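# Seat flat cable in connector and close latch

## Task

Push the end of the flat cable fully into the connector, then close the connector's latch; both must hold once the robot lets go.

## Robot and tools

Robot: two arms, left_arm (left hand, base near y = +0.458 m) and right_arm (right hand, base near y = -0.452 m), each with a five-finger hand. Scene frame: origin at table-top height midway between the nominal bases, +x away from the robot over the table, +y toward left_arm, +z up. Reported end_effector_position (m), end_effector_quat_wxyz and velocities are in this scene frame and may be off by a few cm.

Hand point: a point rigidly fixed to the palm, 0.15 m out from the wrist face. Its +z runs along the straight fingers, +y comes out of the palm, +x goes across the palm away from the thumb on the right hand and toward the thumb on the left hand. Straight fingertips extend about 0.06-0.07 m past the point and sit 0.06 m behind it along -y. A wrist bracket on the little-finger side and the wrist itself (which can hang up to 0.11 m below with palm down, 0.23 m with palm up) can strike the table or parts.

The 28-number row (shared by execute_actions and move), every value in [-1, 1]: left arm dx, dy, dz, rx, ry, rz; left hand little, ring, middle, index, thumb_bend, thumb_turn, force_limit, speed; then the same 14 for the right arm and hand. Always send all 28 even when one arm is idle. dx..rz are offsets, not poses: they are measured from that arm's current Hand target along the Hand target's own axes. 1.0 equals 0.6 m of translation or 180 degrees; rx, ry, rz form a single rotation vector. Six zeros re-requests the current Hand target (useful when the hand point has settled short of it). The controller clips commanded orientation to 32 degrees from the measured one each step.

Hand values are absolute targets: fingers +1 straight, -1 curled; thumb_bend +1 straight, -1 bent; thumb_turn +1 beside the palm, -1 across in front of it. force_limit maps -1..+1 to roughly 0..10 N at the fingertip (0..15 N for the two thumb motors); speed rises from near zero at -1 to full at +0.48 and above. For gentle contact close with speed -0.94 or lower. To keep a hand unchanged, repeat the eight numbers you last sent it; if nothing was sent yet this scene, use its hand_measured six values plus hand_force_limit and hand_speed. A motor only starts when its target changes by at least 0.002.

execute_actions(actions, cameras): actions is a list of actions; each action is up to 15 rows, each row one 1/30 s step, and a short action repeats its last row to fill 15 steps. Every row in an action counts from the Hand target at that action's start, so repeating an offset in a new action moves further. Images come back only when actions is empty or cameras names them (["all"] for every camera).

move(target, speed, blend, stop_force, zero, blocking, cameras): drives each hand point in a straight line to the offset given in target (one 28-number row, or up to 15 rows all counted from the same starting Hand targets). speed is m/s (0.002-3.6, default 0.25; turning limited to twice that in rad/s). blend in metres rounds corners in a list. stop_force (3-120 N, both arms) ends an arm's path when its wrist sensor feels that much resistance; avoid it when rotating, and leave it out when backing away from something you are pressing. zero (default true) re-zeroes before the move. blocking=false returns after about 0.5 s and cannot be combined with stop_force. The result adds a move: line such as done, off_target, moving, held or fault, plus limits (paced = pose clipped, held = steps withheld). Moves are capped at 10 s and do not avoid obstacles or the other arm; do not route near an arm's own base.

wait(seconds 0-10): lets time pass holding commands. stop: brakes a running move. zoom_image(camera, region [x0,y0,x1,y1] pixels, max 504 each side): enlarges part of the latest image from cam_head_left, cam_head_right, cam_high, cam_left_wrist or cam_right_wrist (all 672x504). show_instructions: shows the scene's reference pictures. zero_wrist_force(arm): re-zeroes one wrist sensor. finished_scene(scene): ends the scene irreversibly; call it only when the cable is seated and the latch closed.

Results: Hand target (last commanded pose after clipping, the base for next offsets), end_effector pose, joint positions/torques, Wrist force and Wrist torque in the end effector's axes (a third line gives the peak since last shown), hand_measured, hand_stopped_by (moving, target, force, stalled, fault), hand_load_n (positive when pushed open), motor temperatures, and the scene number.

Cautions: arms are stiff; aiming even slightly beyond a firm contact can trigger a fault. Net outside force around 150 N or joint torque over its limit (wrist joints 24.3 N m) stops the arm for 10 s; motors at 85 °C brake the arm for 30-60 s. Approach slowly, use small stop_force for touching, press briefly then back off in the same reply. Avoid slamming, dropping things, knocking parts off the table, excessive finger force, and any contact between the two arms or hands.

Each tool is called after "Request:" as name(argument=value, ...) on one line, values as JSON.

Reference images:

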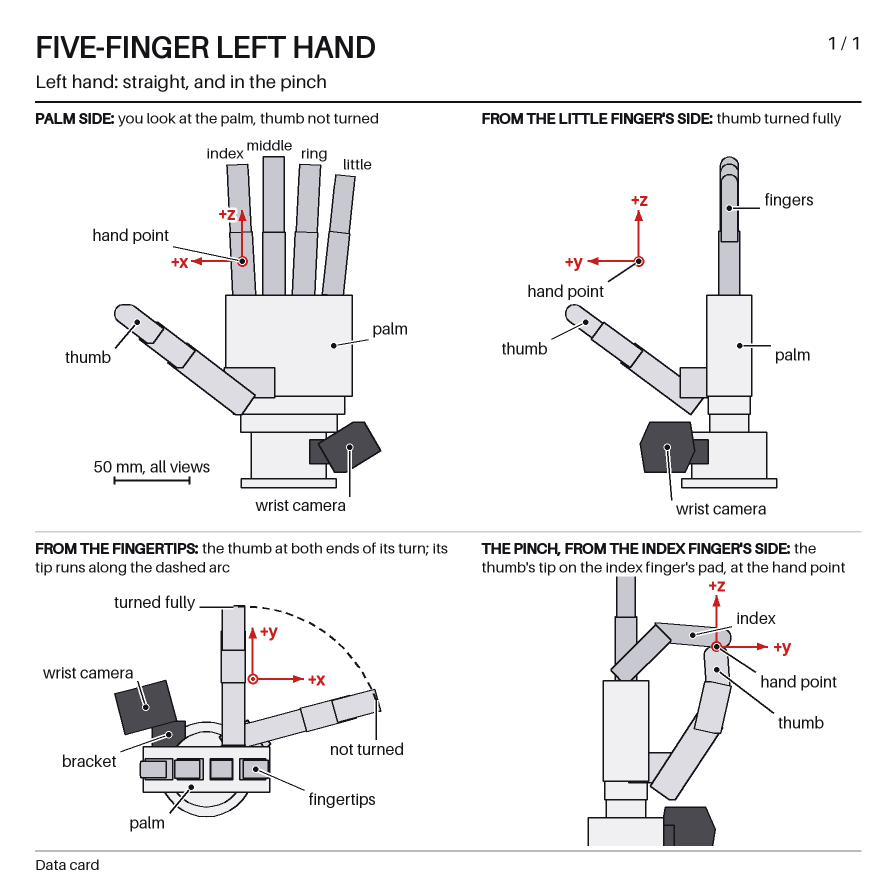

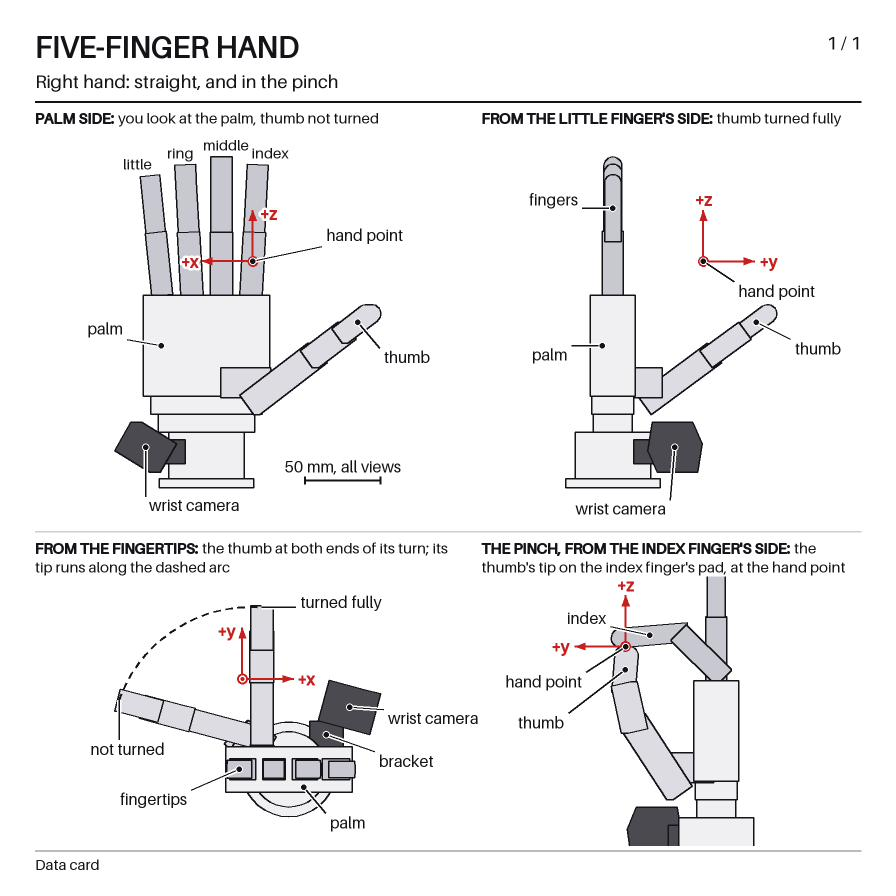

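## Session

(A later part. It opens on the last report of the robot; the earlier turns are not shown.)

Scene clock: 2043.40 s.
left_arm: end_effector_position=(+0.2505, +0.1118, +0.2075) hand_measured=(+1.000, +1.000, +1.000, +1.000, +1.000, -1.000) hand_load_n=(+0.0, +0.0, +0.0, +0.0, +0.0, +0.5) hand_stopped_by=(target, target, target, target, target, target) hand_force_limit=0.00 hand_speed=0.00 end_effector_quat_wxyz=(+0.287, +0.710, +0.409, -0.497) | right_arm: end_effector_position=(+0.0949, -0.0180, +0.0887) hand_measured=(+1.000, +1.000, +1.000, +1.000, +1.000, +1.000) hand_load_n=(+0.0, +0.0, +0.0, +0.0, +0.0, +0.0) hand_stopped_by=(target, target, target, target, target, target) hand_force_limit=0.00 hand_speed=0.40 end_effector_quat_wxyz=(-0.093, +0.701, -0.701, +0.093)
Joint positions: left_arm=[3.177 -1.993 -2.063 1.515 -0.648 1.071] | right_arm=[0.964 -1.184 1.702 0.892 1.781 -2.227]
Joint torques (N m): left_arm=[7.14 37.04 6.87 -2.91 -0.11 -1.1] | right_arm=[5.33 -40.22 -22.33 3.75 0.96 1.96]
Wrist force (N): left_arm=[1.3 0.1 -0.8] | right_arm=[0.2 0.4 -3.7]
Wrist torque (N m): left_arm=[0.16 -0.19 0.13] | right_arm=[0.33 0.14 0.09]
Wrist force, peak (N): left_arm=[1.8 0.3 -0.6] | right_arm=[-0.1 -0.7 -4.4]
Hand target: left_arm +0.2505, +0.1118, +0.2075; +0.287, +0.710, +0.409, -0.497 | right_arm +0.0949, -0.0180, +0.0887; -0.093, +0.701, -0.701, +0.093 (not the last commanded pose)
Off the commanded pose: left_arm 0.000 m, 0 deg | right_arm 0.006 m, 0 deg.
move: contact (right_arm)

Request:
move(target=[[0,0,0,0,0,0,1,1,1,1,1,-1,0,0,0,-0.0013,-0.00483,0,0,0,1,1,1,1,1,1,0,0.4],[0,0,0,0,0,0,1,1,1,1,1,-1,0,0,0,-0.00452,-0.00397,0,0,0,1,1,1,1,1,1,0,0.4]], speed=0.03)

Request:
move(target=[0,0,0,0,0,0,1,1,1,1,1,-1,0,0,0,0.00345,0.01288,0,0,0,1,1,1,1,1,1,0,0.4], speed=0.005, stop_force=3)

Request:
move(target=[[0,0,0,0,0,0,1,1,1,1,1,-1,0,0,0,-0.0013,-0.00483,0,0,0,1,1,1,1,1,1,0,0.4],[0,0,0,0,0,0,1,1,1,1,1,-1,0,0,0,-0.00452,-0.00397,0,0,0,1,1,1,1,1,1,0,0.4]], speed=0.03)

Request:
move(target=[0,0,0,0,0,0,1,1,1,1,1,-1,0,0,0,0.00345,0.01288,0,0,0,1,1,1,1,1,1,0,0.4], speed=0.005, stop_force=3)

Request:
move(target=[[0,0,0,0,0,0,1,1,1,1,1,-1,0,0,0,-0.0013,-0.00483,0,0,0,1,1,1,1,1,1,0,0.4],[0,0,0,0,0,0,1,1,1,1,1,-1,0,0,0,-0.00452,-0.00397,0,0,0,1,1,1,1,1,1,0,0.4]], speed=0.03)

Request:
move(target=[0,0,0,0,0,0,1,1,1,1,1,-1,0,0,0,0.00345,0.01288,0,0,0,1,1,1,1,1,1,0,0.4], speed=0.005, stop_force=3)

Scene clock: 2059.33 s.
left_arm: end_effector_position=(+0.2505, +0.1118, +0.2075) hand_measured=(+1.000, +1.000, +1.000, +1.000, +1.000, -1.000) hand_load_n=(+0.0, +0.0, +0.0, +0.0, +0.0, +0.5) hand_stopped_by=(target, target, target, target, target, target) hand_force_limit=0.00 hand_speed=0.00 end_effector_quat_wxyz=(+0.287, +0.710, +0.409, -0.497) | right_arm: end_effector_position=(+0.0969, -0.0180, +0.0918) hand_measured=(+1.000, +1.000, +1.000, +1.000, +1.000, +1.000) hand_load_n=(+0.0, +0.0, -1.0, +0.0, +0.0, +0.0) hand_stopped_by=(target, target, target, target, target, target) hand_force_limit=0.00 hand_speed=0.40 end_effector_quat_wxyz=(-0.094, +0.701, -0.701, +0.093)
Joint positions: left_arm=[3.177 -1.993 -2.063 1.515 -0.648 1.071] | right_arm=[0.96 -1.186 1.696 0.899 1.781 -2.231]
Joint torques (N m): left_arm=[7.7 37.29 6.35 -2.91 0 -0.92] | right_arm=[5.94 -18.11 -10.22 0.21 -1.33 1.59]
Wrist force (N): left_arm=[1.6 0.3 -0.6] | right_arm=[-0.2 1.5 -1.2]
Wrist torque (N m): left_arm=[0.18 -0.22 0.14] | right_arm=[0.17 0.14 0.16]
Wrist force, peak (N): left_arm=[1.8 0.3 -0.7] | right_arm=[0.0 0.3 -3.9]
Hand target: left_arm +0.2505, +0.1118, +0.2075; +0.287, +0.710, +0.409, -0.497 | right_arm +0.0969, -0.0180, +0.0917; -0.093, +0.701, -0.701, +0.093
Off the commanded pose: left_arm 0.000 m, 0 deg | right_arm 0.000 m, 0 deg.
move: done

Scene clock: 2060.93 s.
left_arm: end_effector_position=(+0.2505, +0.1118, +0.2075) hand_measured=(+1.000, +1.000, +1.000, +1.000, +1.000, -1.000) hand_load_n=(+0.0, +0.0, +0.0, +0.0, +0.0, +0.0) hand_stopped_by=(target, target, target, target, target, target) hand_force_limit=0.00 hand_speed=0.00 end_effector_quat_wxyz=(+0.287, +0.710, +0.409, -0.497) | right_arm: end_effector_position=(+0.0969, -0.0180, +0.0892) hand_measured=(+1.000, +1.000, +1.000, +1.000, +1.000, +1.000) hand_load_n=(+0.0, +0.0, +0.0, +0.0, +0.0, +0.0) hand_stopped_by=(target, target, target, target, target, target) hand_force_limit=0.00 hand_speed=0.40 end_effector_quat_wxyz=(-0.093, +0.701, -0.701, +0.093)
Joint positions: left_arm=[3.177 -1.993 -2.063 1.515 -0.648 1.071] | right_arm=[0.96 -1.183 1.699 0.893 1.781 -2.231]
Joint torques (N m): left_arm=[7.33 37.39 7.47 -2.89 0.13 -1.08] | right_arm=[7.71 -40.58 -22.17 3.89 -1.12 1.93]
Wrist force (N): left_arm=[1.3 0.3 -0.6] | right_arm=[0.3 -0.7 -3.8]
Wrist torque (N m): left_arm=[0.18 -0.19 0.13] | right_arm=[0.34 0.16 0.08]
Wrist force, peak (N): left_arm=[1.7 0.2 -0.8] | right_arm=[-0.3 -1.9 -4.2]
Hand target: left_arm +0.2505, +0.1118, +0.2075; +0.287, +0.710, +0.409, -0.497 | right_arm +0.0969, -0.0180, +0.0892; -0.093, +0.701, -0.701, +0.093 (not the last commanded pose)
Off the commanded pose: left_arm 0.000 m, 0 deg | right_arm 0.006 m, 0 deg.
move: contact (right_arm)

Scene clock: 2061.83 s.
left_arm: end_effector_position=(+0.2505, +0.1118, +0.2075) hand_measured=(+1.000, +1.000, +1.000, +1.000, +1.000, -1.000) hand_load_n=(+0.0, -0.5, +0.0, +0.0, +0.0, +0.5) hand_stopped_by=(target, target, target, target, target, target) hand_force_limit=0.00 hand_speed=0.00 end_effector_quat_wxyz=(+0.287, +0.710, +0.409, -0.497) | right_arm: end_effector_position=(+0.0989, -0.0180, +0.0923) hand_measured=(+1.000, +1.000, +1.000, +1.000, +1.000, +1.000) hand_load_n=(+0.0, +0.0, -1.0, +0.0, +0.0, +0.0) hand_stopped_by=(target, target, target, target, target, target) hand_force_limit=0.00 hand_speed=0.40 end_effector_quat_wxyz=(-0.094, +0.701, -0.701, +0.093)
Joint positions: left_arm=[3.177 -1.993 -2.063 1.515 -0.648 1.071] | right_arm=[0.956 -1.185 1.693 0.9 1.78 -2.235]
Joint torques (N m): left_arm=[7.56 37.27 6.96 -2.85 0.05 -1.03] | right_arm=[5.15 -18.08 -10.26 0.43 -0.83 1.71]
Wrist force (N): left_arm=[1.6 0.2 -0.6] | right_arm=[0.0 1.4 -1.3]
Wrist torque (N m): left_arm=[0.18 -0.23 0.15] | right_arm=[0.17 0.09 0.17]
Wrist force, peak (N): left_arm=[1.7 0.1 -0.9] | right_arm=[0.1 -0.6 -3.5]
Hand target: left_arm +0.2505, +0.1118, +0.2075; +0.287, +0.710, +0.409, -0.497 | right_arm +0.0989, -0.0180, +0.0922; -0.093, +0.701, -0.701, +0.093
Off the commanded pose: left_arm 0.000 m, 0 deg | right_arm 0.000 m, 0 deg.
move: done

Scene clock: 2063.53 s.
left_arm: end_effector_position=(+0.2505, +0.1118, +0.2075) hand_measured=(+1.000, +1.000, +1.000, +1.000, +1.000, -1.000) hand_load_n=(+0.0, +0.0, +0.0, +0.0, +0.0, +0.0) hand_stopped_by=(target, target, target, target, target, target) hand_force_limit=0.00 hand_speed=0.00 end_effector_quat_wxyz=(+0.287, +0.710, +0.409, -0.497) | right_arm: end_effector_position=(+0.0989, -0.0180, +0.0892) hand_measured=(+1.000, +1.000, +1.000, +1.000, +1.000, +1.000) hand_load_n=(+0.0, +0.0, +0.0, +0.0, +0.0, +0.0) hand_stopped_by=(target, target, target, target, target, target) hand_force_limit=0.00 hand_speed=0.40 end_effector_quat_wxyz=(-0.093, +0.701, -0.701, +0.093)
Joint positions: left_arm=[3.177 -1.993 -2.063 1.515 -0.648 1.071] | right_arm=[0.956 -1.182 1.697 0.893 1.78 -2.235]
Joint torques (N m): left_arm=[7.69 36.6 7.05 -2.83 0.03 -1.05] | right_arm=[7.6 -40.28 -22.02 3.96 1.69 1.88]
Wrist force (N): left_arm=[1.4 0.1 -0.5] | right_arm=[-0.1 -1.3 -3.6]
Wrist torque (N m): left_arm=[0.13 -0.20 0.14] | right_arm=[0.35 0.18 0.04]
Wrist force, peak (N): left_arm=[1.8 0.1 -0.7] | right_arm=[-0.1 -2.2 -3.7]
Hand target: left_arm +0.2505, +0.1118, +0.2075; +0.287, +0.710, +0.409, -0.497 | right_arm +0.0989, -0.0180, +0.0892; -0.093, +0.701, -0.701, +0.093 (not the last commanded pose)
Off the commanded pose: left_arm 0.000 m, 0 deg | right_arm 0.005 m, 0 deg.
move: contact (right_arm)

Scene clock: 2064.43 s.
left_arm: end_effector_position=(+0.2505, +0.1118, +0.2075) hand_measured=(+1.000, +1.000, +1.000, +1.000, +1.000, -1.000) hand_load_n=(+0.0, +0.0, +0.0, +0.0, +0.0, +0.5) hand_stopped_by=(target, target, target, target, target, target) hand_force_limit=0.00 hand_speed=0.00 end_effector_quat_wxyz=(+0.287, +0.710, +0.409, -0.497) | right_arm: end_effector_position=(+0.1010, -0.0179, +0.0923) hand_measured=(+1.000, +1.000, +1.000, +1.000, +1.000, +1.000) hand_load_n=(+0.0, +0.0, -1.0, +0.0, +0.0, +0.0) hand_stopped_by=(target, target, target, target, target, target) hand_force_limit=0.00 hand_speed=0.40 end_effector_quat_wxyz=(-0.094, +0.701, -0.701, +0.093)
Joint positions: left_arm=[3.177 -1.993 -2.063 1.515 -0.648 1.071] | right_arm=[0.952 -1.184 1.691 0.9 1.779 -2.239]
Joint torques (N m): left_arm=[7.48 37.98 6.92 -2.85 0.05 -1.06] | right_arm=[5.16 -18.15 -10.23 0.7 -1.43 1.65]
Wrist force (N): left_arm=[1.2 0.0 -0.5] | right_arm=[0.1 1.4 -1.8]
Wrist torque (N m): left_arm=[0.12 -0.17 0.13] | right_arm=[0.20 0.11 0.18]
Wrist force, peak (N): left_arm=[1.8 0.4 -0.7] | right_arm=[0.2 -1.2 -3.5]
Hand target: left_arm +0.2505, +0.1118, +0.2075; +0.287, +0.710, +0.409, -0.497 | right_arm +0.1009, -0.0180, +0.0922; -0.093, +0.701, -0.701, +0.093
Off the commanded pose: left_arm 0.000 m, 0 deg | right_arm 0.000 m, 0 deg.
move: done

Scene clock: 2066.13 s.
left_arm: end_effector_position=(+0.2505, +0.1118, +0.2075) hand_measured=(+1.000, +1.000, +1.000, +1.000, +1.000, -1.000) hand_load_n=(+0.0, +0.0, +0.0, +0.0, +0.0, +0.5) hand_stopped_by=(target, target, target, target, target, target) hand_force_limit=0.00 hand_speed=0.00 end_effector_quat_wxyz=(+0.287, +0.710, +0.409, -0.497) | right_arm: end_effector_position=(+0.1009, -0.0180, +0.0891) hand_measured=(+1.000, +1.000, +1.000, +1.000, +1.000, +1.000) hand_load_n=(+0.0, +0.0, +0.0, +0.0, +0.0, +0.0) hand_stopped_by=(target, target, target, target, target, target) hand_force_limit=0.00 hand_speed=0.40 end_effector_quat_wxyz=(-0.093, +0.701, -0.701, +0.093)
Joint positions: left_arm=[3.177 -1.993 -2.063 1.515 -0.648 1.071] | right_arm=[0.952 -1.18 1.695 0.893 1.779 -2.239]
Joint torques (N m): left_arm=[6.9 36.82 7.37 -2.83 0.07 -1.01] | right_arm=[7.46 -40.12 -22.05 4.1 -1.5 1.81]
Wrist force (N): left_arm=[1.5 0.1 -0.4] | right_arm=[-0.3 -2.2 -3.7]
Wrist torque (N m): left_arm=[0.12 -0.20 0.14] | right_arm=[0.38 0.17 0.01]
Wrist force, peak (N): left_arm=[1.7 0.2 -0.7] | right_arm=[0.1 -3.7 -5.8]
Hand target: left_arm +0.2505, +0.1118, +0.2075; +0.287, +0.710, +0.409, -0.497 | right_arm +0.1009, -0.0180, +0.0891; -0.094, +0.701, -0.701, +0.093 (not the last commanded pose)
Off the commanded pose: left_arm 0.000 m, 0 deg | right_arm 0.005 m, 0 deg.
move: contact (right_arm)

Request:
move(target=[[0,0,0,0,0,0,1,1,1,1,1,-1,0,0,0,-0.0013,-0.00483,0,0,0,1,1,1,1,1,1,0,0.4],[0,0,0,0,0,0,1,1,1,1,1,-1,0,0,0,0.0032,-0.0060,0,0,0,1,1,1,1,1,1,0,0.4]], speed=0.03)

Request:
move(target=[0,0,0,0,0,0,1,1,1,1,1,-1,0,0,0,0.0043,0.0161,0,0,0,1,1,1,1,1,1,0,0.4], speed=0.005, stop_force=30)

Scene clock: 2098.47 s.
left_arm: end_effector_position=(+0.2505, +0.1118, +0.2075) hand_measured=(+1.000, +1.000, +1.000, +1.000, +1.000, -1.000) hand_load_n=(+0.0, +0.0, +0.0, +0.0, +0.0, +0.5) hand_stopped_by=(target, target, target, target, target, target) hand_force_limit=0.00 hand_speed=0.00 end_effector_quat_wxyz=(+0.287, +0.710, +0.409, -0.497) | right_arm: end_effector_position=(+0.0979, -0.0180, +0.0921) hand_measured=(+1.000, +1.000, +1.000, +1.000, +1.000, +1.000) hand_load_n=(+0.0, +0.0, +0.0, +0.5, +0.0, +0.0) hand_stopped_by=(target, target, target, target, target, target) hand_force_limit=0.00 hand_speed=0.40 end_effector_quat_wxyz=(-0.093, +0.701, -0.701, +0.093)
Joint positions: left_arm=[3.177 -1.993 -2.063 1.515 -0.648 1.071] | right_arm=[0.958 -1.186 1.694 0.9 1.78 -2.233]
Joint torques (N m): left_arm=[7.53 37.6 6.6 -2.74 0.06 -0.91] | right_arm=[-8.38 -30.04 -17.79 -0.65 2.42 -1.59]
Wrist force (N): left_arm=[1.5 0.1 -0.8] | right_arm=[-0.2 0.4 -1.7]
Wrist torque (N m): left_arm=[0.17 -0.22 0.15] | right_arm=[0.20 0.11 -0.08]
Wrist force, peak (N): left_arm=[1.8 0.1 -0.7] | right_arm=[-0.1 -2.3 -4.2]
Hand target: left_arm +0.2505, +0.1118, +0.2075; +0.287, +0.710, +0.409, -0.497 | right_arm +0.0981, -0.0180, +0.0921; -0.094, +0.701, -0.701, +0.093
Off the commanded pose: left_arm 0.000 m, 0 deg | right_arm 0.000 m, 0 deg.
move: done

Scene clock: 2100.50 s.
left_arm: end_effector_position=(+0.2505, +0.1118, +0.2075) hand_measured=(+1.000, +1.000, +1.000, +1.000, +1.000, -1.000) hand_load_n=(+0.0, +0.0, +0.0, +0.0, +0.0, +0.5) hand_stopped_by=(target, target, target, target, target, target) hand_force_limit=0.00 hand_speed=0.00 end_effector_quat_wxyz=(+0.287, +0.710, +0.409, -0.497) | right_arm: end_effector_position=(+0.0981, -0.0179, +0.0875) hand_measured=(+1.000, +1.000, +1.000, +1.000, +1.000, +1.000) hand_load_n=(-0.5, +0.0, +1.5, +0.0, +0.0, +0.0) hand_stopped_by=(target, target, target, target, target, target) hand_force_limit=0.00 hand_speed=0.40 end_effector_quat_wxyz=(-0.094, +0.701, -0.701, +0.093)
Joint positions: left_arm=[3.177 -1.993 -2.063 1.515 -0.648 1.071] | right_arm=[0.957 -1.18 1.7 0.889 1.78 -2.234]
Joint torques (N m): left_arm=[7.64 37.47 7.18 -2.74 0.19 -1.03] | right_arm=[-8.35 -28.04 -13.69 3.34 -0.27 -1.91]
Wrist force (N): left_arm=[1.6 0.1 -0.6] | right_arm=[0.2 -13.7 -30.3]
Wrist torque (N m): left_arm=[0.14 -0.23 0.15] | right_arm=[2.16 0.71 -0.24]
Wrist force, peak (N): left_arm=[1.9 0.4 -0.6] | right_arm=[0.3 -14.9 -34.0]
Hand target: left_arm +0.2505, +0.1118, +0.2075; +0.287, +0.710, +0.409, -0.497 | right_arm +0.0982, -0.0179, +0.0875; -0.094, +0.701, -0.701, +0.093 (not the last commanded pose)
Off the commanded pose: left_arm 0.000 m, 0 deg | right_arm 0.005 m, 0 deg.
move: contact (right_arm)

Request:
move(target=[0,0,0,0,0,0,1,1,1,1,1,-1,0,0,0,-0.0022,-0.00805,0,0,0,1,1,1,1,1,1,0,0.4], speed=0.02)

Request:
move(target=[0,0,0,0,0,0,1,1,1,1,1,-1,0,0,0,0.0043,0.0161,0,0,0,1,1,1,1,1,1,0,0.4], speed=0.005, stop_force=3)

Scene clock: 2106.47 s.
left_arm: end_effector_position=(+0.2505, +0.1118, +0.2075) hand_measured=(+1.000, +1.000, +1.000, +1.000, +1.000, -1.000) hand_load_n=(-0.5, +0.0, +0.0, +0.0, +0.0, +0.5) hand_stopped_by=(target, target, target, target, target, target) hand_force_limit=0.00 hand_speed=0.00 end_effector_quat_wxyz=(+0.287, +0.710, +0.409, -0.497) | right_arm: end_effector_position=(+0.0982, -0.0179, +0.0926) hand_measured=(+1.000, +1.000, +1.000, +1.000, +1.000, +1.000) hand_load_n=(+0.0, +0.0, -1.0, +0.0, +0.0, +0.0) hand_stopped_by=(target, target, target, target, target, target) hand_force_limit=0.00 hand_speed=0.40 end_effector_quat_wxyz=(-0.094, +0.701, -0.701, +0.093)
Joint positions: left_arm=[3.177 -1.993 -2.063 1.515 -0.648 1.071] | right_arm=[0.957 -1.186 1.694 0.901 1.78 -2.234]
Joint torques (N m): left_arm=[7.44 36.85 7.06 -2.69 0.09 -0.96] | right_arm=[-8.97 -33.99 -18.13 1.96 -0.56 -1.89]
Wrist force (N): left_arm=[1.6 0.3 -0.8] | right_arm=[0.1 1.3 -1.2]
Wrist torque (N m): left_arm=[0.18 -0.24 0.15] | right_arm=[0.15 0.10 0.09]
Wrist force, peak (N): left_arm=[1.9 0.3 -0.8] | right_arm=[0.6 -13.7 -30.6]
Hand target: left_arm +0.2505, +0.1118, +0.2075; +0.287, +0.710, +0.409, -0.497 | right_arm +0.0982, -0.0179, +0.0925; -0.094, +0.701, -0.701, +0.093
Off the commanded pose: left_arm 0.000 m, 0 deg | right_arm 0.000 m, 0 deg.
move: done

Scene clock: 2108.27 s.
left_arm: end_effector_position=(+0.2505, +0.1118, +0.2075) hand_measured=(+1.000, +1.000, +1.000, +1.000, +1.000, -1.000) hand_load_n=(+0.0, +0.0, +0.0, +0.0, +0.0, +0.0) hand_stopped_by=(target, target, target, target, target, target) hand_force_limit=0.00 hand_speed=0.00 end_effector_quat_wxyz=(+0.287, +0.710, +0.409, -0.497) | right_arm: end_effector_position=(+0.0982, -0.0179, +0.0890) hand_measured=(+1.000, +1.000, +1.000, +1.000, +1.000, +1.000) hand_load_n=(+0.0, +0.0, +0.0, +0.0, +0.0, +0.0) hand_stopped_by=(target, target, target, target, target, target) hand_force_limit=0.00 hand_speed=0.40 end_effector_quat_wxyz=(-0.094, +0.701, -0.701, +0.093)
Joint positions: left_arm=[3.177 -1.993 -2.063 1.515 -0.648 1.071] | right_arm=[0.957 -1.182 1.698 0.892 1.78 -2.234]
Joint torques (N m): left_arm=[8.16 37.06 7.23 -2.75 0.12 -1.01] | right_arm=[-7.44 -39.91 -22.35 3.97 -0.85 -1.81]
Wrist force (N): left_arm=[1.4 0.2 -0.5] | right_arm=[0.2 -1.8 -3.8]
Wrist torque (N m): left_arm=[0.16 -0.20 0.13] | right_arm=[0.35 0.14 0.04]
Wrist force, peak (N): left_arm=[1.8 0.2 -0.6] | right_arm=[-0.3 -2.7 -4.1]
Hand target: left_arm +0.2505, +0.1118, +0.2075; +0.287, +0.710, +0.409, -0.497 | right_arm +0.0982, -0.0179, +0.0890; -0.094, +0.701, -0.701, +0.093 (not the last commanded pose)
Off the commanded pose: left_arm 0.000 m, 0 deg | right_arm 0.006 m, 0 deg.
move: contact (right_arm)

Request:
move(target=[[0,0,0,0,0,0,1,1,1,1,1,-1,0,0,0,-0.0244,-0.1552,0,0,0,1,1,1,1,1,1,0,0.4],[0,0,0,0,0,0,1,1,1,1,1,-1,0,0,0,-0.0908,-0.1373,-0.0833,0,0,1,1,1,1,1,1,0,0.4]], speed=0.15, blend=[0.005,0])

Request:
move(target=[0,0,0,0,0,0,1,1,1,1,1,-1,0,0,0,0,0.1253,0,0,0,1,1,1,1,1,1,0,0.4], speed=0.1)

Request:
move(target=[0,0,0,0,0,0,1,1,1,1,1,-1,0,0,0,0.0125,0,0,0,0,1,1,1,1,1,1,0,0.4], speed=0.03)

Request:
move(target=[0,0,0,0,0,0,1,1,1,1,1,-1,0,0,0,0,0.0167,0,0,0,1,1,1,1,1,1,0,0.4], speed=0.005, stop_force=3)

Scene clock: 2160.87 s.
left_arm: end_effector_position=(+0.2505, +0.1118, +0.2075) hand_measured=(+1.000, +1.000, +1.000, +1.000, +1.000, -1.000) hand_load_n=(+0.0, +0.0, +0.0, +0.0, +0.0, +0.5) hand_stopped_by=(target, target, target, target, target, target) hand_force_limit=0.00 hand_speed=0.00 end_effector_quat_wxyz=(+0.287, +0.710, +0.409, -0.497) | right_arm: end_effector_position=(+0.1293, -0.0181, +0.1827) hand_measured=(+1.000, +1.000, +1.000, +1.000, +1.000, +1.000) hand_load_n=(+0.0, +0.0, +0.0, +0.0, +0.0, +0.0) hand_stopped_by=(target, target, target, target, target, target) hand_force_limit=0.00 hand_speed=0.40 end_effector_quat_wxyz=(-0.001, +0.707, -0.707, +0.001)
Joint positions: left_arm=[3.177 -1.993 -2.063 1.515 -0.648 1.071] | right_arm=[0.786 -1.154 1.459 1.263 1.572 -2.388]
Joint torques (N m): left_arm=[7.79 36.67 7.48 -2.72 0.09 -1.09] | right_arm=[3.23 -41.9 -10.19 0.55 1.21 1.19]
Wrist force (N): left_arm=[1.3 0.0 -0.4] | right_arm=[0.0 0.7 -0.4]
Wrist torque (N m): left_arm=[0.13 -0.17 0.13] | right_arm=[0.22 0.10 -0.06]
Wrist force, peak (N): left_arm=[1.7 0.3 -0.8] | right_arm=[0.2 -2.1 -4.1]
Hand target: left_arm +0.2505, +0.1118, +0.2075; +0.287, +0.710, +0.409, -0.497 | right_arm +0.1292, -0.0181, +0.1827; -0.001, +0.707, -0.707, +0.001
Off the commanded pose: left_arm 0.000 m, 0 deg | right_arm 0.000 m, 0 deg.
move: done

Scene clock: 2162.03 s.
left_arm: end_effector_position=(+0.2505, +0.1118, +0.2075) hand_measured=(+1.000, +1.000, +1.000, +1.000, +1.000, -1.000) hand_load_n=(+0.0, +0.0, +0.0, +0.0, +0.0, +0.5) hand_stopped_by=(target, target, target, target, target, target) hand_force_limit=0.00 hand_speed=0.00 end_effector_quat_wxyz=(+0.287, +0.710, +0.409, -0.497) | right_arm: end_effector_position=(+0.1294, -0.0180, +0.1075) hand_measured=(+1.000, +1.000, +1.000, +1.000, +1.000, +1.000) hand_load_n=(+0.0, +0.0, +0.0, +0.0, +0.0, +0.0) hand_stopped_by=(target, target, target, target, target, target) hand_force_limit=0.00 hand_speed=0.40 end_effector_quat_wxyz=(-0.001, +0.707, -0.707, +0.001)
Joint positions: left_arm=[3.177 -1.993 -2.063 1.515 -0.648 1.071] | right_arm=[0.786 -1.086 1.564 1.09 1.572 -2.389]
Joint torques (N m): left_arm=[7.81 36.62 7.74 -2.68 0.11 -1.04] | right_arm=[-8.28 -45.21 -21.58 3.39 -1.73 -1.1]
Wrist force (N): left_arm=[1.3 0.3 -0.7] | right_arm=[0.3 0.7 -0.6]
Wrist torque (N m): left_arm=[0.18 -0.19 0.12] | right_arm=[0.23 0.06 0.04]
Wrist force, peak (N): left_arm=[1.7 0.1 -0.6] | right_arm=[-0.2 0.5 -1.7]
Hand target: left_arm +0.2505, +0.1118, +0.2075; +0.287, +0.710, +0.409, -0.497 | right_arm +0.1294, -0.0180, +0.1076; -0.001, +0.707, -0.707, +0.001
Off the commanded pose: left_arm 0.000 m, 0 deg | right_arm 0.000 m, 0 deg.
move: done

Scene clock: 2162.73 s.
left_arm: end_effector_position=(+0.2505, +0.1118, +0.2075) hand_measured=(+1.000, +1.000, +1.000, +1.000, +1.000, -1.000) hand_load_n=(+0.0, +0.0, +0.0, +0.0, +0.0, +0.0) hand_stopped_by=(target, target, target, target, target, target) hand_force_limit=0.00 hand_speed=0.00 end_effector_quat_wxyz=(+0.287, +0.710, +0.409, -0.497) | right_arm: end_effector_position=(+0.1218, -0.0180, +0.1075) hand_measured=(+1.000, +1.000, +1.000, +1.000, +1.000, +1.000) hand_load_n=(+0.0, +0.0, +0.0, -0.5, -0.5, +0.0) hand_stopped_by=(target, target, target, target, target, target) hand_force_limit=0.00 hand_speed=0.40 end_effector_quat_wxyz=(-0.001, +0.707, -0.707, +0.001)
Joint positions: left_arm=[3.177 -1.993 -2.063 1.515 -0.648 1.071] | right_arm=[0.797 -1.094 1.577 1.086 1.572 -2.377]
Joint torques (N m): left_arm=[7.46 37.13 7.45 -2.67 0.07 -0.95] | right_arm=[-2.09 -34.05 -20.15 0.74 -0.71 -0.16]
Wrist force (N): left_arm=[1.4 0.2 -0.6] | right_arm=[-0.1 0.8 -0.9]
Wrist torque (N m): left_arm=[0.16 -0.20 0.13] | right_arm=[0.26 0.13 -0.04]
Wrist force, peak (N): left_arm=[1.9 0.3 -0.7] | right_arm=[0.2 0.6 -1.0]
Hand target: left_arm +0.2505, +0.1118, +0.2075; +0.287, +0.710, +0.409, -0.497 | right_arm +0.1219, -0.0180, +0.1075; -0.001, +0.707, -0.707, +0.001
Off the commanded pose: left_arm 0.000 m, 0 deg | right_arm 0.000 m, 0 deg.
move: done

Scene clock: 2165.87 s.
left_arm: end_effector_position=(+0.2505, +0.1118, +0.2075) hand_measured=(+1.000, +1.000, +1.000, +1.000, +1.000, -1.000) hand_load_n=(+0.0, +0.0, +0.0, +0.0, +0.0, +0.5) hand_stopped_by=(target, target, target, target, target, target) hand_force_limit=0.00 hand_speed=0.00 end_effector_quat_wxyz=(+0.287, +0.710, +0.409, -0.497) | right_arm: end_effector_position=(+0.1220, -0.0180, +0.0977) hand_measured=(+1.000, +1.000, +1.000, +1.000, +1.000, +1.000) hand_load_n=(+0.0, +0.0, +0.0, +0.0, +0.0, +0.0) hand_stopped_by=(target, target, target, target, target, target) hand_force_limit=0.00 hand_speed=0.40 end_effector_quat_wxyz=(-0.001, +0.707, -0.707, +0.001)
Joint positions: left_arm=[3.177 -1.993 -2.063 1.515 -0.648 1.071] | right_arm=[0.797 -1.083 1.588 1.063 1.572 -2.377]
Joint torques (N m): left_arm=[7.35 36.44 7.31 -2.62 0.11 -1.03] | right_arm=[-8.81 -42.82 -21.61 3.92 2.16 -1.83]
Wrist force (N): left_arm=[1.6 0.2 -0.9] | right_arm=[0.1 0.8 -5.6]
Wrist torque (N m): left_arm=[0.18 -0.23 0.14] | right_arm=[0.56 0.22 0.02]
Wrist force, peak (N): left_arm=[1.8 0.1 -0.7] | right_arm=[0.0 0.3 -7.8]
Hand target: left_arm +0.2505, +0.1118, +0.2075; +0.287, +0.710, +0.409, -0.497 | right_arm +0.1220, -0.0180, +0.0977; -0.001, +0.707, -0.707, +0.001
Off the commanded pose: left_arm 0.000 m, 0 deg | right_arm 0.000 m, 0 deg.
move: contact (right_arm)

Request:
move(target=[[0,0,0,0,0,0,1,1,1,1,1,-1,0,0,0,0,-0.0083,0,0,0,1,1,1,1,1,1,0,0.4],[0,0,0,0,0,0,1,1,1,1,1,-1,0,0,0,0.005,-0.0083,0,0,0,1,1,1,1,1,1,0,0.4]], speed=0.03)

Request:
move(target=[0,0,0,0,0,0,1,1,1,1,1,-1,0,0,0,0,0.0133,0,0,0,1,1,1,1,1,1,0,0.4], speed=0.006, stop_force=3)

Request:
move(target=[[0,0,0,0,0,0,1,1,1,1,1,-1,0,0,0,0,-0.0083,0,0,0,1,1,1,1,1,1,0,0.4],[0,0,0,0,0,0,1,1,1,1,1,-1,0,0,0,0.0033,-0.0083,0,0,0,1,1,1,1,1,1,0,0.4]], speed=0.03)

Request:
move(target=[0,0,0,0,0,0,1,1,1,1,1,-1,0,0,0,0,0.0133,0,0,0,1,1,1,1,1,1,0,0.4], speed=0.006, stop_force=3)

Request:
move(target=[[0,0,0,0,0,0,1,1,1,1,1,-1,0,0,0,0,-0.0083,0,0,0,1,1,1,1,1,1,0,0.4],[0,0,0,0,0,0,1,1,1,1,1,-1,0,0,0,0.0033,-0.0083,0,0,0,1,1,1,1,1,1,0,0.4]], speed=0.03)

Request:
move(target=[0,0,0,0,0,0,1,1,1,1,1,-1,0,0,0,0,0.0133,0,0,0,1,1,1,1,1,1,0,0.4], speed=0.006, stop_force=3)

Scene clock: 2183.33 s.
left_arm: end_effector_position=(+0.2505, +0.1118, +0.2075) hand_measured=(+1.000, +1.000, +1.000, +1.000, +1.000, -1.000) hand_load_n=(+0.0, +0.0, +0.0, +0.0, +0.0, +0.0) hand_stopped_by=(target, target, target, target, target, target) hand_force_limit=0.00 hand_speed=0.00 end_effector_quat_wxyz=(+0.287, +0.710, +0.409, -0.497) | right_arm: end_effector_position=(+0.1188, -0.0180, +0.1027) hand_measured=(+1.000, +1.000, +1.000, +1.000, +1.000, +1.000) hand_load_n=(+0.0, +0.0, +0.0, +0.0, +0.0, +0.0) hand_stopped_by=(target, target, target, target, target, target) hand_force_limit=0.00 hand_speed=0.40 end_effector_quat_wxyz=(-0.001, +0.707, -0.707, +0.001)
Joint positions: left_arm=[3.177 -1.993 -2.063 1.515 -0.648 1.071] | right_arm=[0.802 -1.092 1.587 1.073 1.572 -2.372]
Joint torques (N m): left_arm=[7.4 36.78 7.88 -2.57 0.1 -0.99] | right_arm=[-4.57 -26.19 -23.86 1.05 2.07 -1.38]
Wrist force (N): left_arm=[1.4 0.3 -0.5] | right_arm=[0.0 0.5 -0.7]
Wrist torque (N m): left_arm=[0.18 -0.19 0.13] | right_arm=[0.21 0.12 -0.05]
Wrist force, peak (N): left_arm=[1.8 0.2 -0.6] | right_arm=[-0.1 0.9 -6.0]
Hand target: left_arm +0.2505, +0.1118, +0.2075; +0.287, +0.710, +0.409, -0.497 | right_arm +0.1190, -0.0180, +0.1027; -0.001, +0.707, -0.707, +0.001
Off the commanded pose: left_arm 0.000 m, 0 deg | right_arm 0.000 m, 0 deg.
move: done

Scene clock: 2185.23 s.
left_arm: end_effector_position=(+0.2505, +0.1118, +0.2075) hand_measured=(+1.000, +1.000, +1.000, +1.000, +1.000, -1.000) hand_load_n=(+0.0, +0.0, +0.0, +0.0, +0.0, +0.0) hand_stopped_by=(target, target, target, target, target, target) hand_force_limit=0.00 hand_speed=0.00 end_effector_quat_wxyz=(+0.287, +0.710, +0.409, -0.497) | right_arm: end_effector_position=(+0.1190, -0.0180, +0.0977) hand_measured=(+1.000, +1.000, +1.000, +1.000, +1.000, +1.000) hand_load_n=(+0.0, +0.0, +0.0, +0.0, +0.0, +0.5) hand_stopped_by=(target, target, target, target, target, target) hand_force_limit=0.00 hand_speed=0.40 end_effector_quat_wxyz=(-0.001, +0.707, -0.707, +0.001)
Joint positions: left_arm=[3.177 -1.993 -2.063 1.515 -0.648 1.071] | right_arm=[0.802 -1.086 1.593 1.062 1.572 -2.372]
Joint torques (N m): left_arm=[7.38 36.91 7.24 -2.57 0.19 -0.97] | right_arm=[-7.43 -43.5 -21.96 4.33 2.08 -1.73]
Wrist force (N): left_arm=[1.6 0.1 -0.9] | right_arm=[0.1 -0.2 -4.3]
Wrist torque (N m): left_arm=[0.18 -0.24 0.15] | right_arm=[0.50 0.18 0.03]
Wrist force, peak (N): left_arm=[1.8 0.1 -0.6] | right_arm=[0.0 -0.9 -10.3]
Hand target: left_arm +0.2505, +0.1118, +0.2075; +0.287, +0.710, +0.409, -0.497 | right_arm +0.1190, -0.0180, +0.0977; -0.001, +0.707, -0.707, +0.001 (not the last commanded pose)
Off the commanded pose: left_arm 0.000 m, 0 deg | right_arm 0.003 m, 0 deg.
move: contact (right_arm)

Scene clock: 2186.13 s.
left_arm: end_effector_position=(+0.2505, +0.1118, +0.2075) hand_measured=(+1.000, +1.000, +1.000, +1.000, +1.000, -1.000) hand_load_n=(+0.0, +0.0, +0.0, +0.0, +0.0, +0.5) hand_stopped_by=(target, target, target, target, target, target) hand_force_limit=0.00 hand_speed=0.00 end_effector_quat_wxyz=(+0.287, +0.710, +0.409, -0.497) | right_arm: end_effector_position=(+0.1169, -0.0180, +0.1027) hand_measured=(+1.000, +1.000, +1.000, +1.000, +1.000, +1.000) hand_load_n=(+0.0, +0.0, +0.0, +0.5, +0.0, +0.0) hand_stopped_by=(target, target, target, target, target, target) hand_force_limit=0.00 hand_speed=0.40 end_effector_quat_wxyz=(-0.001, +0.707, -0.707, +0.001)
Joint positions: left_arm=[3.177 -1.993 -2.063 1.515 -0.648 1.071] | right_arm=[0.805 -1.094 1.591 1.072 1.572 -2.369]
Joint torques (N m): left_arm=[7.08 36.61 8.05 -2.59 0.18 -1.01] | right_arm=[-2.75 -31.86 -19.83 0.42 2.1 -0.54]
Wrist force (N): left_arm=[1.4 0.2 -0.7] | right_arm=[-0.1 0.5 -0.7]
Wrist torque (N m): left_arm=[0.17 -0.19 0.13] | right_arm=[0.21 0.14 -0.04]
Wrist force, peak (N): left_arm=[1.7 0.2 -0.7] | right_arm=[-0.2 -0.3 -4.4]
Hand target: left_arm +0.2505, +0.1118, +0.2075; +0.287, +0.710, +0.409, -0.497 | right_arm +0.1170, -0.0180, +0.1027; -0.001, +0.707, -0.707, +0.001
Off the commanded pose: left_arm 0.000 m, 0 deg | right_arm 0.000 m, 0 deg.
move: done

Scene clock: 2187.47 s.
left_arm: end_effector_position=(+0.2505, +0.1118, +0.2075) hand_measured=(+1.000, +1.000, +1.000, +1.000, +1.000, -1.000) hand_load_n=(+0.0, +0.0, +0.0, +0.0, +0.0, +0.5) hand_stopped_by=(target, target, target, target, target, target) hand_force_limit=0.00 hand_speed=0.00 end_effector_quat_wxyz=(+0.287, +0.710, +0.409, -0.497) | right_arm: end_effector_position=(+0.1170, -0.0179, +0.1010) hand_measured=(+1.000, +1.000, +1.000, +1.000, +1.000, +1.000) hand_load_n=(+0.0, +0.0, +0.0, +0.0, -0.5, +0.0) hand_stopped_by=(target, target, target, target, target, target) hand_force_limit=0.00 hand_speed=0.40 end_effector_quat_wxyz=(-0.001, +0.707, -0.707, +0.001)
Joint positions: left_arm=[3.177 -1.993 -2.063 1.515 -0.648 1.071] | right_arm=[0.805 -1.092 1.592 1.068 1.572 -2.369]
Joint torques (N m): left_arm=[7.26 36.75 7.33 -2.7 0.2 -0.98] | right_arm=[-1.68 -43.8 -22.12 4.77 0.19 -1.28]
Wrist force (N): left_arm=[1.3 0.4 -0.5] | right_arm=[-0.1 -2.5 -2.8]
Wrist torque (N m): left_arm=[0.18 -0.18 0.12] | right_arm=[0.40 0.18 -0.08]
Wrist force, peak (N): left_arm=[1.7 -0.1 -0.8] | right_arm=[0.0 -3.0 -6.3]
Hand target: left_arm +0.2505, +0.1118, +0.2075; +0.287, +0.710, +0.409, -0.497 | right_arm +0.1170, -0.0179, +0.1010; -0.001, +0.707, -0.707, +0.001 (not the last commanded pose)
Off the commanded pose: left_arm 0.000 m, 0 deg | right_arm 0.006 m, 0 deg.
move: contact (right_arm)

Scene clock: 2188.37 s.
left_arm: end_effector_position=(+0.2505, +0.1118, +0.2075) hand_measured=(+1.000, +1.000, +1.000, +1.000, +1.000, -1.000) hand_load_n=(+0.0, +0.0, +0.0, +0.0, +0.0, +0.0) hand_stopped_by=(target, target, target, target, target, target) hand_force_limit=0.00 hand_speed=0.00 end_effector_quat_wxyz=(+0.287, +0.710, +0.409, -0.497) | right_arm: end_effector_position=(+0.1149, -0.0179, +0.1060) hand_measured=(+1.000, +1.000, +1.000, +1.000, +1.000, +1.000) hand_load_n=(+0.0, +0.0, +0.5, +0.0, -0.5, +0.0) hand_stopped_by=(target, target, target, target, target, target) hand_force_limit=0.00 hand_speed=0.40 end_effector_quat_wxyz=(-0.001, +0.707, -0.707, +0.001)
Joint positions: left_arm=[3.177 -1.993 -2.063 1.515 -0.648 1.071] | right_arm=[0.808 -1.1 1.59 1.078 1.572 -2.366]
Joint torques (N m): left_arm=[7.45 37.05 7.65 -2.58 0.17 -1.08] | right_arm=[-3.23 -31.52 -19.57 0.41 -1.24 -0.62]
Wrist force (N): left_arm=[1.4 0.3 -0.6] | right_arm=[-0.1 0.5 -1.1]
Wrist torque (N m): left_arm=[0.19 -0.20 0.13] | right_arm=[0.28 0.17 -0.04]
Wrist force, peak (N): left_arm=[1.7 0.2 -0.7] | right_arm=[-0.2 -2.4 -2.9]
Hand target: left_arm +0.2505, +0.1118, +0.2075; +0.287, +0.710, +0.409, -0.497 | right_arm +0.1150, -0.0179, +0.1060; -0.001, +0.707, -0.707, +0.001
Off the commanded pose: left_arm 0.000 m, 0 deg | right_arm 0.000 m, 0 deg.
move: done

Scene clock: 2190.03 s.
left_arm: end_effector_position=(+0.2505, +0.1118, +0.2075) hand_measured=(+1.000, +1.000, +1.000, +1.000, +1.000, -1.000) hand_load_n=(+0.0, +0.0, +0.0, +0.0, -0.5, +0.5) hand_stopped_by=(target, target, target, target, target, target) hand_force_limit=0.00 hand_speed=0.00 end_effector_quat_wxyz=(+0.287, +0.710, +0.409, -0.497) | right_arm: end_effector_position=(+0.1150, -0.0179, +0.1024) hand_measured=(+1.000, +1.000, +1.000, +1.000, +1.000, +1.000) hand_load_n=(+0.0, +0.0, +0.0, +0.0, +0.0, +0.0) hand_stopped_by=(target, target, target, target, target, target) hand_force_limit=0.00 hand_speed=0.40 end_effector_quat_wxyz=(-0.001, +0.707, -0.707, +0.001)
Joint positions: left_arm=[3.177 -1.993 -2.063 1.515 -0.648 1.071] | right_arm=[0.808 -1.096 1.594 1.07 1.572 -2.366]
Joint torques (N m): left_arm=[7.13 37.2 7.37 -2.61 0.2 -1.06] | right_arm=[-5.53 -43.35 -22.34 4.34 -1.71 -1.71]
Wrist force (N): left_arm=[1.6 -0.1 -0.7] | right_arm=[0.0 -0.7 -4.0]
Wrist torque (N m): left_arm=[0.12 -0.23 0.16] | right_arm=[0.42 0.18 -0.02]
Wrist force, peak (N): left_arm=[1.7 0.2 -0.7] | right_arm=[-0.1 -1.0 -8.7]
Hand target: left_arm +0.2505, +0.1118, +0.2075; +0.287, +0.710, +0.409, -0.497 | right_arm +0.1150, -0.0179, +0.1024; -0.001, +0.707, -0.707, +0.001 (not the last commanded pose)
Off the commanded pose: left_arm 0.000 m, 0 deg | right_arm 0.004 m, 0 deg.
move: contact (right_arm)

Request:
move(target=[[0,0,0,0,0,0,1,1,1,1,1,-1,0,0,0,0,-0.0083,0,0,0,1,1,1,1,1,1,0,0.4],[0,0,0,0,0,0,1,1,1,1,1,-1,0,0,0,0.0033,-0.0083,0,0,0,1,1,1,1,1,1,0,0.4]], speed=0.03)

Request:
move(target=[0,0,0,0,0,0,1,1,1,1,1,-1,0,0,0,0,0.0133,0,0,0,1,1,1,1,1,1,0,0.4], speed=0.006, stop_force=3)

Request:
move(target=[[0,0,0,0,0,0,1,1,1,1,1,-1,0,0,0,0,-0.0083,0,0,0,1,1,1,1,1,1,0,0.4],[0,0,0,0,0,0,1,1,1,1,1,-1,0,0,0,0.0033,-0.0083,0,0,0,1,1,1,1,1,1,0,0.4]], speed=0.03)

Request:
move(target=[0,0,0,0,0,0,1,1,1,1,1,-1,0,0,0,0,0.0133,0,0,0,1,1,1,1,1,1,0,0.4], speed=0.006, stop_force=3)

Request:
move(target=[[0,0,0,0,0,0,1,1,1,1,1,-1,0,0,0,0,-0.0083,0,0,0,1,1,1,1,1,1,0,0.4],[0,0,0,0,0,0,1,1,1,1,1,-1,0,0,0,0.0033,-0.0083,0,0,0,1,1,1,1,1,1,0,0.4]], speed=0.03)

Request:
move(target=[0,0,0,0,0,0,1,1,1,1,1,-1,0,0,0,0,0.0133,0,0,0,1,1,1,1,1,1,0,0.4], speed=0.006, stop_force=3)

Scene clock: 2210.47 s.
left_arm: end_effector_position=(+0.2505, +0.1118, +0.2075) hand_measured=(+1.000, +1.000, +1.000, +1.000, +1.000, -1.000) hand_load_n=(+0.0, +0.0, +0.0, +0.0, +0.0, +0.0) hand_stopped_by=(target, target, target, target, target, target) hand_force_limit=0.00 hand_speed=0.00 end_effector_quat_wxyz=(+0.287, +0.710, +0.409, -0.497) | right_arm: end_effector_position=(+0.1129, -0.0179, +0.1074) hand_measured=(+1.000, +1.000, +1.000, +1.000, +1.000, +1.000) hand_load_n=(+0.0, +0.0, +0.0, +0.0, +0.0, +0.0) hand_stopped_by=(target, target, target, target, target, target) hand_force_limit=0.00 hand_speed=0.40 end_effector_quat_wxyz=(-0.001, +0.707, -0.707, +0.001)
Joint positions: left_arm=[3.177 -1.993 -2.063 1.515 -0.648 1.071] | right_arm=[0.812 -1.104 1.592 1.08 1.572 -2.363]
Joint torques (N m): left_arm=[7.3 36.25 7.54 -2.42 0.21 -1.06] | right_arm=[-2.99 -31.6 -19.79 0.48 -1.67 -0.72]
Wrist force (N): left_arm=[1.4 0.3 -0.5] | right_arm=[0.2 0.1 -0.8]
Wrist torque (N m): left_arm=[0.18 -0.19 0.13] | right_arm=[0.27 0.12 -0.03]
Wrist force, peak (N): left_arm=[1.8 0.3 -0.8] | right_arm=[0.2 -0.6 -4.1]
Hand target: left_arm +0.2505, +0.1118, +0.2075; +0.287, +0.710, +0.409, -0.497 | right_arm +0.1130, -0.0179, +0.1074; -0.001, +0.707, -0.707, +0.001
Off the commanded pose: left_arm 0.000 m, 0 deg | right_arm 0.000 m, 0 deg.
move: done

Scene clock: 2211.90 s.
left_arm: end_effector_position=(+0.2505, +0.1118, +0.2075) hand_measured=(+1.000, +1.000, +1.000, +1.000, +1.000, -1.000) hand_load_n=(+0.0, +0.0, +0.0, +0.0, +0.0, +0.5) hand_stopped_by=(target, target, target, target, target, target) hand_force_limit=0.00 hand_speed=0.00 end_effector_quat_wxyz=(+0.287, +0.710, +0.409, -0.497) | right_arm: end_effector_position=(+0.1130, -0.0179, +0.1050) hand_measured=(+1.000, +1.000, +1.000, +1.000, +1.000, +1.000) hand_load_n=(+0.0, +0.0, +0.5, +0.0, +0.0, +0.0) hand_stopped_by=(target, target, target, target, target, target) hand_force_limit=0.00 hand_speed=0.40 end_effector_quat_wxyz=(-0.001, +0.707, -0.707, +0.001)
Joint positions: left_arm=[3.177 -1.993 -2.063 1.515 -0.648 1.071] | right_arm=[0.812 -1.101 1.594 1.075 1.572 -2.363]
Joint torques (N m): left_arm=[7.52 36.58 8.03 -2.57 0.34 -1.06] | right_arm=[-5.21 -43.38 -21.88 4.76 -1.2 -1.79]
Wrist force (N): left_arm=[1.6 0.3 -0.6] | right_arm=[0.1 -1.8 -2.4]
Wrist torque (N m): left_arm=[0.17 -0.22 0.14] | right_arm=[0.37 0.15 -0.03]
Wrist force, peak (N): left_arm=[1.7 0.4 -0.6] | right_arm=[0.0 -0.8 -5.1]
Hand target: left_arm +0.2505, +0.1118, +0.2075; +0.287, +0.710, +0.409, -0.497 | right_arm +0.1130, -0.0179, +0.1050; -0.001, +0.707, -0.707, +0.001 (not the last commanded pose)
Off the commanded pose: left_arm 0.000 m, 0 deg | right_arm 0.006 m, 0 deg.
move: contact (right_arm)

Scene clock: 2212.80 s.
left_arm: end_effector_position=(+0.2505, +0.1118, +0.2075) hand_measured=(+1.000, +1.000, +1.000, +1.000, +1.000, -1.000) hand_load_n=(+0.0, +0.0, +0.5, +0.0, +0.0, +0.5) hand_stopped_by=(target, target, target, target, target, target) hand_force_limit=0.00 hand_speed=0.00 end_effector_quat_wxyz=(+0.287, +0.710, +0.409, -0.497) | right_arm: end_effector_position=(+0.1109, -0.0179, +0.1100) hand_measured=(+1.000, +1.000, +1.000, +1.000, +1.000, +1.000) hand_load_n=(+0.0, +0.0, +0.0, +0.0, +0.0, +0.0) hand_stopped_by=(target, target, target, target, target, target) hand_force_limit=0.00 hand_speed=0.40 end_effector_quat_wxyz=(-0.001, +0.707, -0.707, +0.001)
Joint positions: left_arm=[3.177 -1.993 -2.063 1.515 -0.648 1.071] | right_arm=[0.815 -1.109 1.592 1.085 1.572 -2.359]
Joint torques (N m): left_arm=[8.05 37.19 7.75 -2.63 0.22 -1.11] | right_arm=[-2.52 -31.32 -19.37 0.48 -1.2 -0.65]
Wrist force (N): left_arm=[1.6 0.3 -0.7] | right_arm=[0.1 -0.1 -0.8]
Wrist torque (N m): left_arm=[0.19 -0.24 0.14] | right_arm=[0.23 0.13 -0.05]
Wrist force, peak (N): left_arm=[1.7 0.1 -0.5] | right_arm=[0.0 -1.9 -2.2]
Hand target: left_arm +0.2505, +0.1118, +0.2075; +0.287, +0.710, +0.409, -0.497 | right_arm +0.1110, -0.0179, +0.1100; -0.001, +0.707, -0.707, +0.001
Off the commanded pose: left_arm 0.000 m, 0 deg | right_arm 0.000 m, 0 deg.
move: done

Scene clock: 2214.43 s.
left_arm: end_effector_position=(+0.2505, +0.1118, +0.2075) hand_measured=(+1.000, +1.000, +1.000, +1.000, +1.000, -1.000) hand_load_n=(+0.0, +0.0, +0.0, +0.0, +0.0, +0.5) hand_stopped_by=(target, target, target, target, target, target) hand_force_limit=0.00 hand_speed=0.00 end_effector_quat_wxyz=(+0.287, +0.710, +0.409, -0.497) | right_arm: end_effector_position=(+0.1110, -0.0179, +0.1064) hand_measured=(+1.000, +1.000, +1.000, +1.000, +1.000, +1.000) hand_load_n=(+0.0, +0.0, +0.0, +0.0, +0.0, +0.0) hand_stopped_by=(target, target, target, target, target, target) hand_force_limit=0.00 hand_speed=0.40 end_effector_quat_wxyz=(-0.001, +0.707, -0.707, +0.001)
Joint positions: left_arm=[3.177 -1.993 -2.063 1.515 -0.648 1.071] | right_arm=[0.815 -1.104 1.596 1.077 1.572 -2.36]
Joint torques (N m): left_arm=[7.7 36.87 7.83 -2.55 0.15 -1.04] | right_arm=[-5.99 -43.2 -22.54 4.44 -0.58 -1.85]
Wrist force (N): left_arm=[1.8 0.1 -0.7] | right_arm=[0.2 -0.7 -2.7]
Wrist torque (N m): left_arm=[0.16 -0.25 0.15] | right_arm=[0.40 0.17 -0.01]
Wrist force, peak (N): left_arm=[1.8 0.2 -0.8] | right_arm=[-0.2 0.4 -4.5]
Hand target: left_arm +0.2505, +0.1118, +0.2075; +0.287, +0.710, +0.409, -0.497 | right_arm +0.1110, -0.0179, +0.1064; -0.001, +0.707, -0.707, +0.001 (not the last commanded pose)
Off the commanded pose: left_arm 0.000 m, 0 deg | right_arm 0.004 m, 0 deg.
move: contact (right_arm)

Scene clock: 2215.33 s.
left_arm: end_effector_position=(+0.2505, +0.1118, +0.2075) hand_measured=(+1.000, +1.000, +1.000, +1.000, +1.000, -1.000) hand_load_n=(+0.0, +0.0, +0.0, +0.0, +0.0, +0.5) hand_stopped_by=(target, target, target, target, target, target) hand_force_limit=0.00 hand_speed=0.00 end_effector_quat_wxyz=(+0.287, +0.710, +0.409, -0.497) | right_arm: end_effector_position=(+0.1089, -0.0179, +0.1114) hand_measured=(+1.000, +1.000, +1.000, +1.000, +1.000, +1.000) hand_load_n=(+0.0, +0.0, +0.0, +0.0, +0.0, +0.0) hand_stopped_by=(target, target, target, target, target, target) hand_force_limit=0.00 hand_speed=0.40 end_effector_quat_wxyz=(-0.001, +0.707, -0.707, +0.001)
Joint positions: left_arm=[3.177 -1.993 -2.063 1.515 -0.648 1.071] | right_arm=[0.818 -1.112 1.593 1.087 1.572 -2.356]
Joint torques (N m): left_arm=[7.44 36.27 7.43 -2.54 0.32 -1.06] | right_arm=[-2.52 -31.59 -19.36 0.4 -0.52 -0.53]
Wrist force (N): left_arm=[1.5 0.2 -0.8] | right_arm=[0.0 0.2 -0.8]
Wrist torque (N m): left_arm=[0.18 -0.22 0.14] | right_arm=[0.29 0.15 -0.06]
Wrist force, peak (N): left_arm=[1.8 0.2 -0.6] | right_arm=[0.1 -0.8 -3.1]
Hand target: left_arm +0.2505, +0.1118, +0.2075; +0.287, +0.710, +0.409, -0.497 | right_arm +0.1090, -0.0179, +0.1114; -0.001, +0.707, -0.707, +0.001
Off the commanded pose: left_arm 0.000 m, 0 deg | right_arm 0.000 m, 0 deg.
move: done

Scene clock: 2217.10 s.
left_arm: end_effector_position=(+0.2505, +0.1118, +0.2075) hand_measured=(+1.000, +1.000, +1.000, +1.000, +1.000, -1.000) hand_load_n=(+0.0, +0.0, +0.0, +0.0, +0.0, +0.5) hand_stopped_by=(target, target, target, target, target, target) hand_force_limit=0.00 hand_speed=0.00 end_effector_quat_wxyz=(+0.287, +0.710, +0.409, -0.497) | right_arm: end_effector_position=(+0.1090, -0.0179, +0.1070) hand_measured=(+1.000, +1.000, +1.000, +1.000, +1.000, +1.000) hand_load_n=(+0.0, +0.5, -0.5, +0.0, +0.0, +0.0) hand_stopped_by=(target, target, target, target, target, target) hand_force_limit=0.00 hand_speed=0.40 end_effector_quat_wxyz=(-0.001, +0.707, -0.707, +0.001)
Joint positions: left_arm=[3.177 -1.993 -2.063 1.515 -0.648 1.071] | right_arm=[0.818 -1.107 1.598 1.077 1.572 -2.356]
Joint torques (N m): left_arm=[7.51 36.95 7.87 -2.51 0.27 -1.03] | right_arm=[-6.86 -43.24 -22.68 3.99 0.29 -1.76]
Wrist force (N): left_arm=[1.5 0.2 -0.7] | right_arm=[0.4 0.8 -3.9]
Wrist torque (N m): left_arm=[0.17 -0.22 0.13] | right_arm=[0.40 0.19 0.04]
Wrist force, peak (N): left_arm=[1.7 0.5 -0.9] | right_arm=[-0.1 1.4 -4.6]
Hand target: left_arm +0.2505, +0.1118, +0.2075; +0.287, +0.710, +0.409, -0.497 | right_arm +0.1090, -0.0179, +0.1070; -0.001, +0.707, -0.707, +0.001 (not the last commanded pose)
Off the commanded pose: left_arm 0.000 m, 0 deg | right_arm 0.004 m, 0 deg.
move: contact (right_arm)

Request:
move(target=[[0,0,0,0,0,0,1,1,1,1,1,-1,0,0,0,0,-0.0083,0,0,0,1,1,1,1,1,1,0,0.4],[0,0,0,0,0,0,1,1,1,1,1,-1,0,0,0,-0.01,-0.0333,0,0,0,1,1,1,1,1,1,0,0.4],[0,0,0,0,0,0,1,1,1,1,1,-1,0,0,0,-0.01,-0.0917,0,0,0,1,1,1,1,1,1,0,0.4],[0,0,0,0,0,0,1,1,1,1,1,-1,0,0,0,0.03,-0.0917,0,0,0,1,1,1,1,1,1,0,0.4],[0,0,0,0,0,0,1,1,1,1,1,-1,0,0,0,0.03,-0.0083,0,0,0,1,1,1,1,1,1,0,0.4]], speed=0.08, blend=0.004)

Request:
move(target=[0,0,0,0,0,0,1,1,1,1,1,-1,0,0,0,0.0,0.035,0,0,0,1,1,1,1,1,1,0,0.4], speed=0.01, stop_force=3)

Scene clock: 2296.67 s.
left_arm: end_effector_position=(+0.2505, +0.1118, +0.2075) hand_measured=(+1.000, +1.000, +1.000, +1.000, +1.000, -1.000) hand_load_n=(+0.0, +0.0, +0.0, +0.0, +0.0, +0.0) hand_stopped_by=(target, target, target, target, target, target) hand_force_limit=0.00 hand_speed=0.00 end_effector_quat_wxyz=(+0.287, +0.710, +0.409, -0.497) | right_arm: end_effector_position=(+0.0910, -0.0180, +0.1119) hand_measured=(+1.000, +1.000, +1.000, +1.000, +1.000, +1.000) hand_load_n=(+0.5, +0.0, +0.0, +0.0, +0.0, +0.0) hand_stopped_by=(target, target, target, target, target, target) hand_force_limit=0.00 hand_speed=0.40 end_effector_quat_wxyz=(-0.001, +0.707, -0.707, +0.001)
Joint positions: left_arm=[3.177 -1.993 -2.063 1.515 -0.648 1.071] | right_arm=[0.848 -1.13 1.62 1.079 1.572 -2.326]
Joint torques (N m): left_arm=[7.26 36.78 8.59 -2.5 0.21 -1.03] | right_arm=[-9.51 -44.25 -23.32 4.35 1.15 -1.52]
Wrist force (N): left_arm=[1.5 0.2 -0.7] | right_arm=[-0.1 0.4 -0.9]
Wrist torque (N m): left_arm=[0.16 -0.21 0.14] | right_arm=[0.21 0.14 0.16]
Wrist force, peak (N): left_arm=[2.0 0.0 -0.8] | right_arm=[0.1 0.8 -4.4]
Hand target: left_arm +0.2505, +0.1118, +0.2075; +0.287, +0.710, +0.409, -0.497 | right_arm +0.0910, -0.0179, +0.1119; -0.001, +0.707, -0.707, +0.001
Off the commanded pose: left_arm 0.000 m, 0 deg | right_arm 0.000 m, 0 deg.
move: done; blend cut to 0.0025 m at target 1

Scene clock: 2299.17 s.
left_arm: end_effector_position=(+0.2505, +0.1118, +0.2075) hand_measured=(+1.000, +1.000, +1.000, +1.000, +1.000, -1.000) hand_load_n=(+0.0, +0.0, +0.0, +0.0, +0.0, +0.0) hand_stopped_by=(target, target, target, target, target, target) hand_force_limit=0.00 hand_speed=0.00 end_effector_quat_wxyz=(+0.287, +0.710, +0.409, -0.497) | right_arm: end_effector_position=(+0.0910, -0.0179, +0.0977) hand_measured=(+1.000, +1.000, +1.000, +1.000, +1.000, +1.000) hand_load_n=(+0.0, +0.0, +0.0, +0.5, +0.0, +0.0) hand_stopped_by=(target, target, target, target, target, target) hand_force_limit=0.00 hand_speed=0.40 end_effector_quat_wxyz=(-0.001, +0.707, -0.707, +0.001)
Joint positions: left_arm=[3.177 -1.993 -2.063 1.515 -0.648 1.071] | right_arm=[0.848 -1.114 1.636 1.046 1.572 -2.326]
Joint torques (N m): left_arm=[7.38 37.13 8.59 -2.42 0.19 -0.96] | right_arm=[-7.39 -42.78 -22.03 4.1 -1.72 -1.6]
Wrist force (N): left_arm=[1.6 0.3 -0.6] | right_arm=[0.1 0.6 -3.7]
Wrist torque (N m): left_arm=[0.17 -0.22 0.14] | right_arm=[0.40 0.15 0.18]
Wrist force, peak (N): left_arm=[1.6 0.5 -0.8] | right_arm=[-0.4 0.0 -13.6]
Hand target: left_arm +0.2505, +0.1118, +0.2075; +0.287, +0.710, +0.409, -0.497 | right_arm +0.0910, -0.0179, +0.0977; -0.001, +0.707, -0.707, +0.001 (not the last commanded pose)
Off the commanded pose: left_arm 0.000 m, 0 deg | right_arm 0.007 m, 0 deg.
move: contact (right_arm)


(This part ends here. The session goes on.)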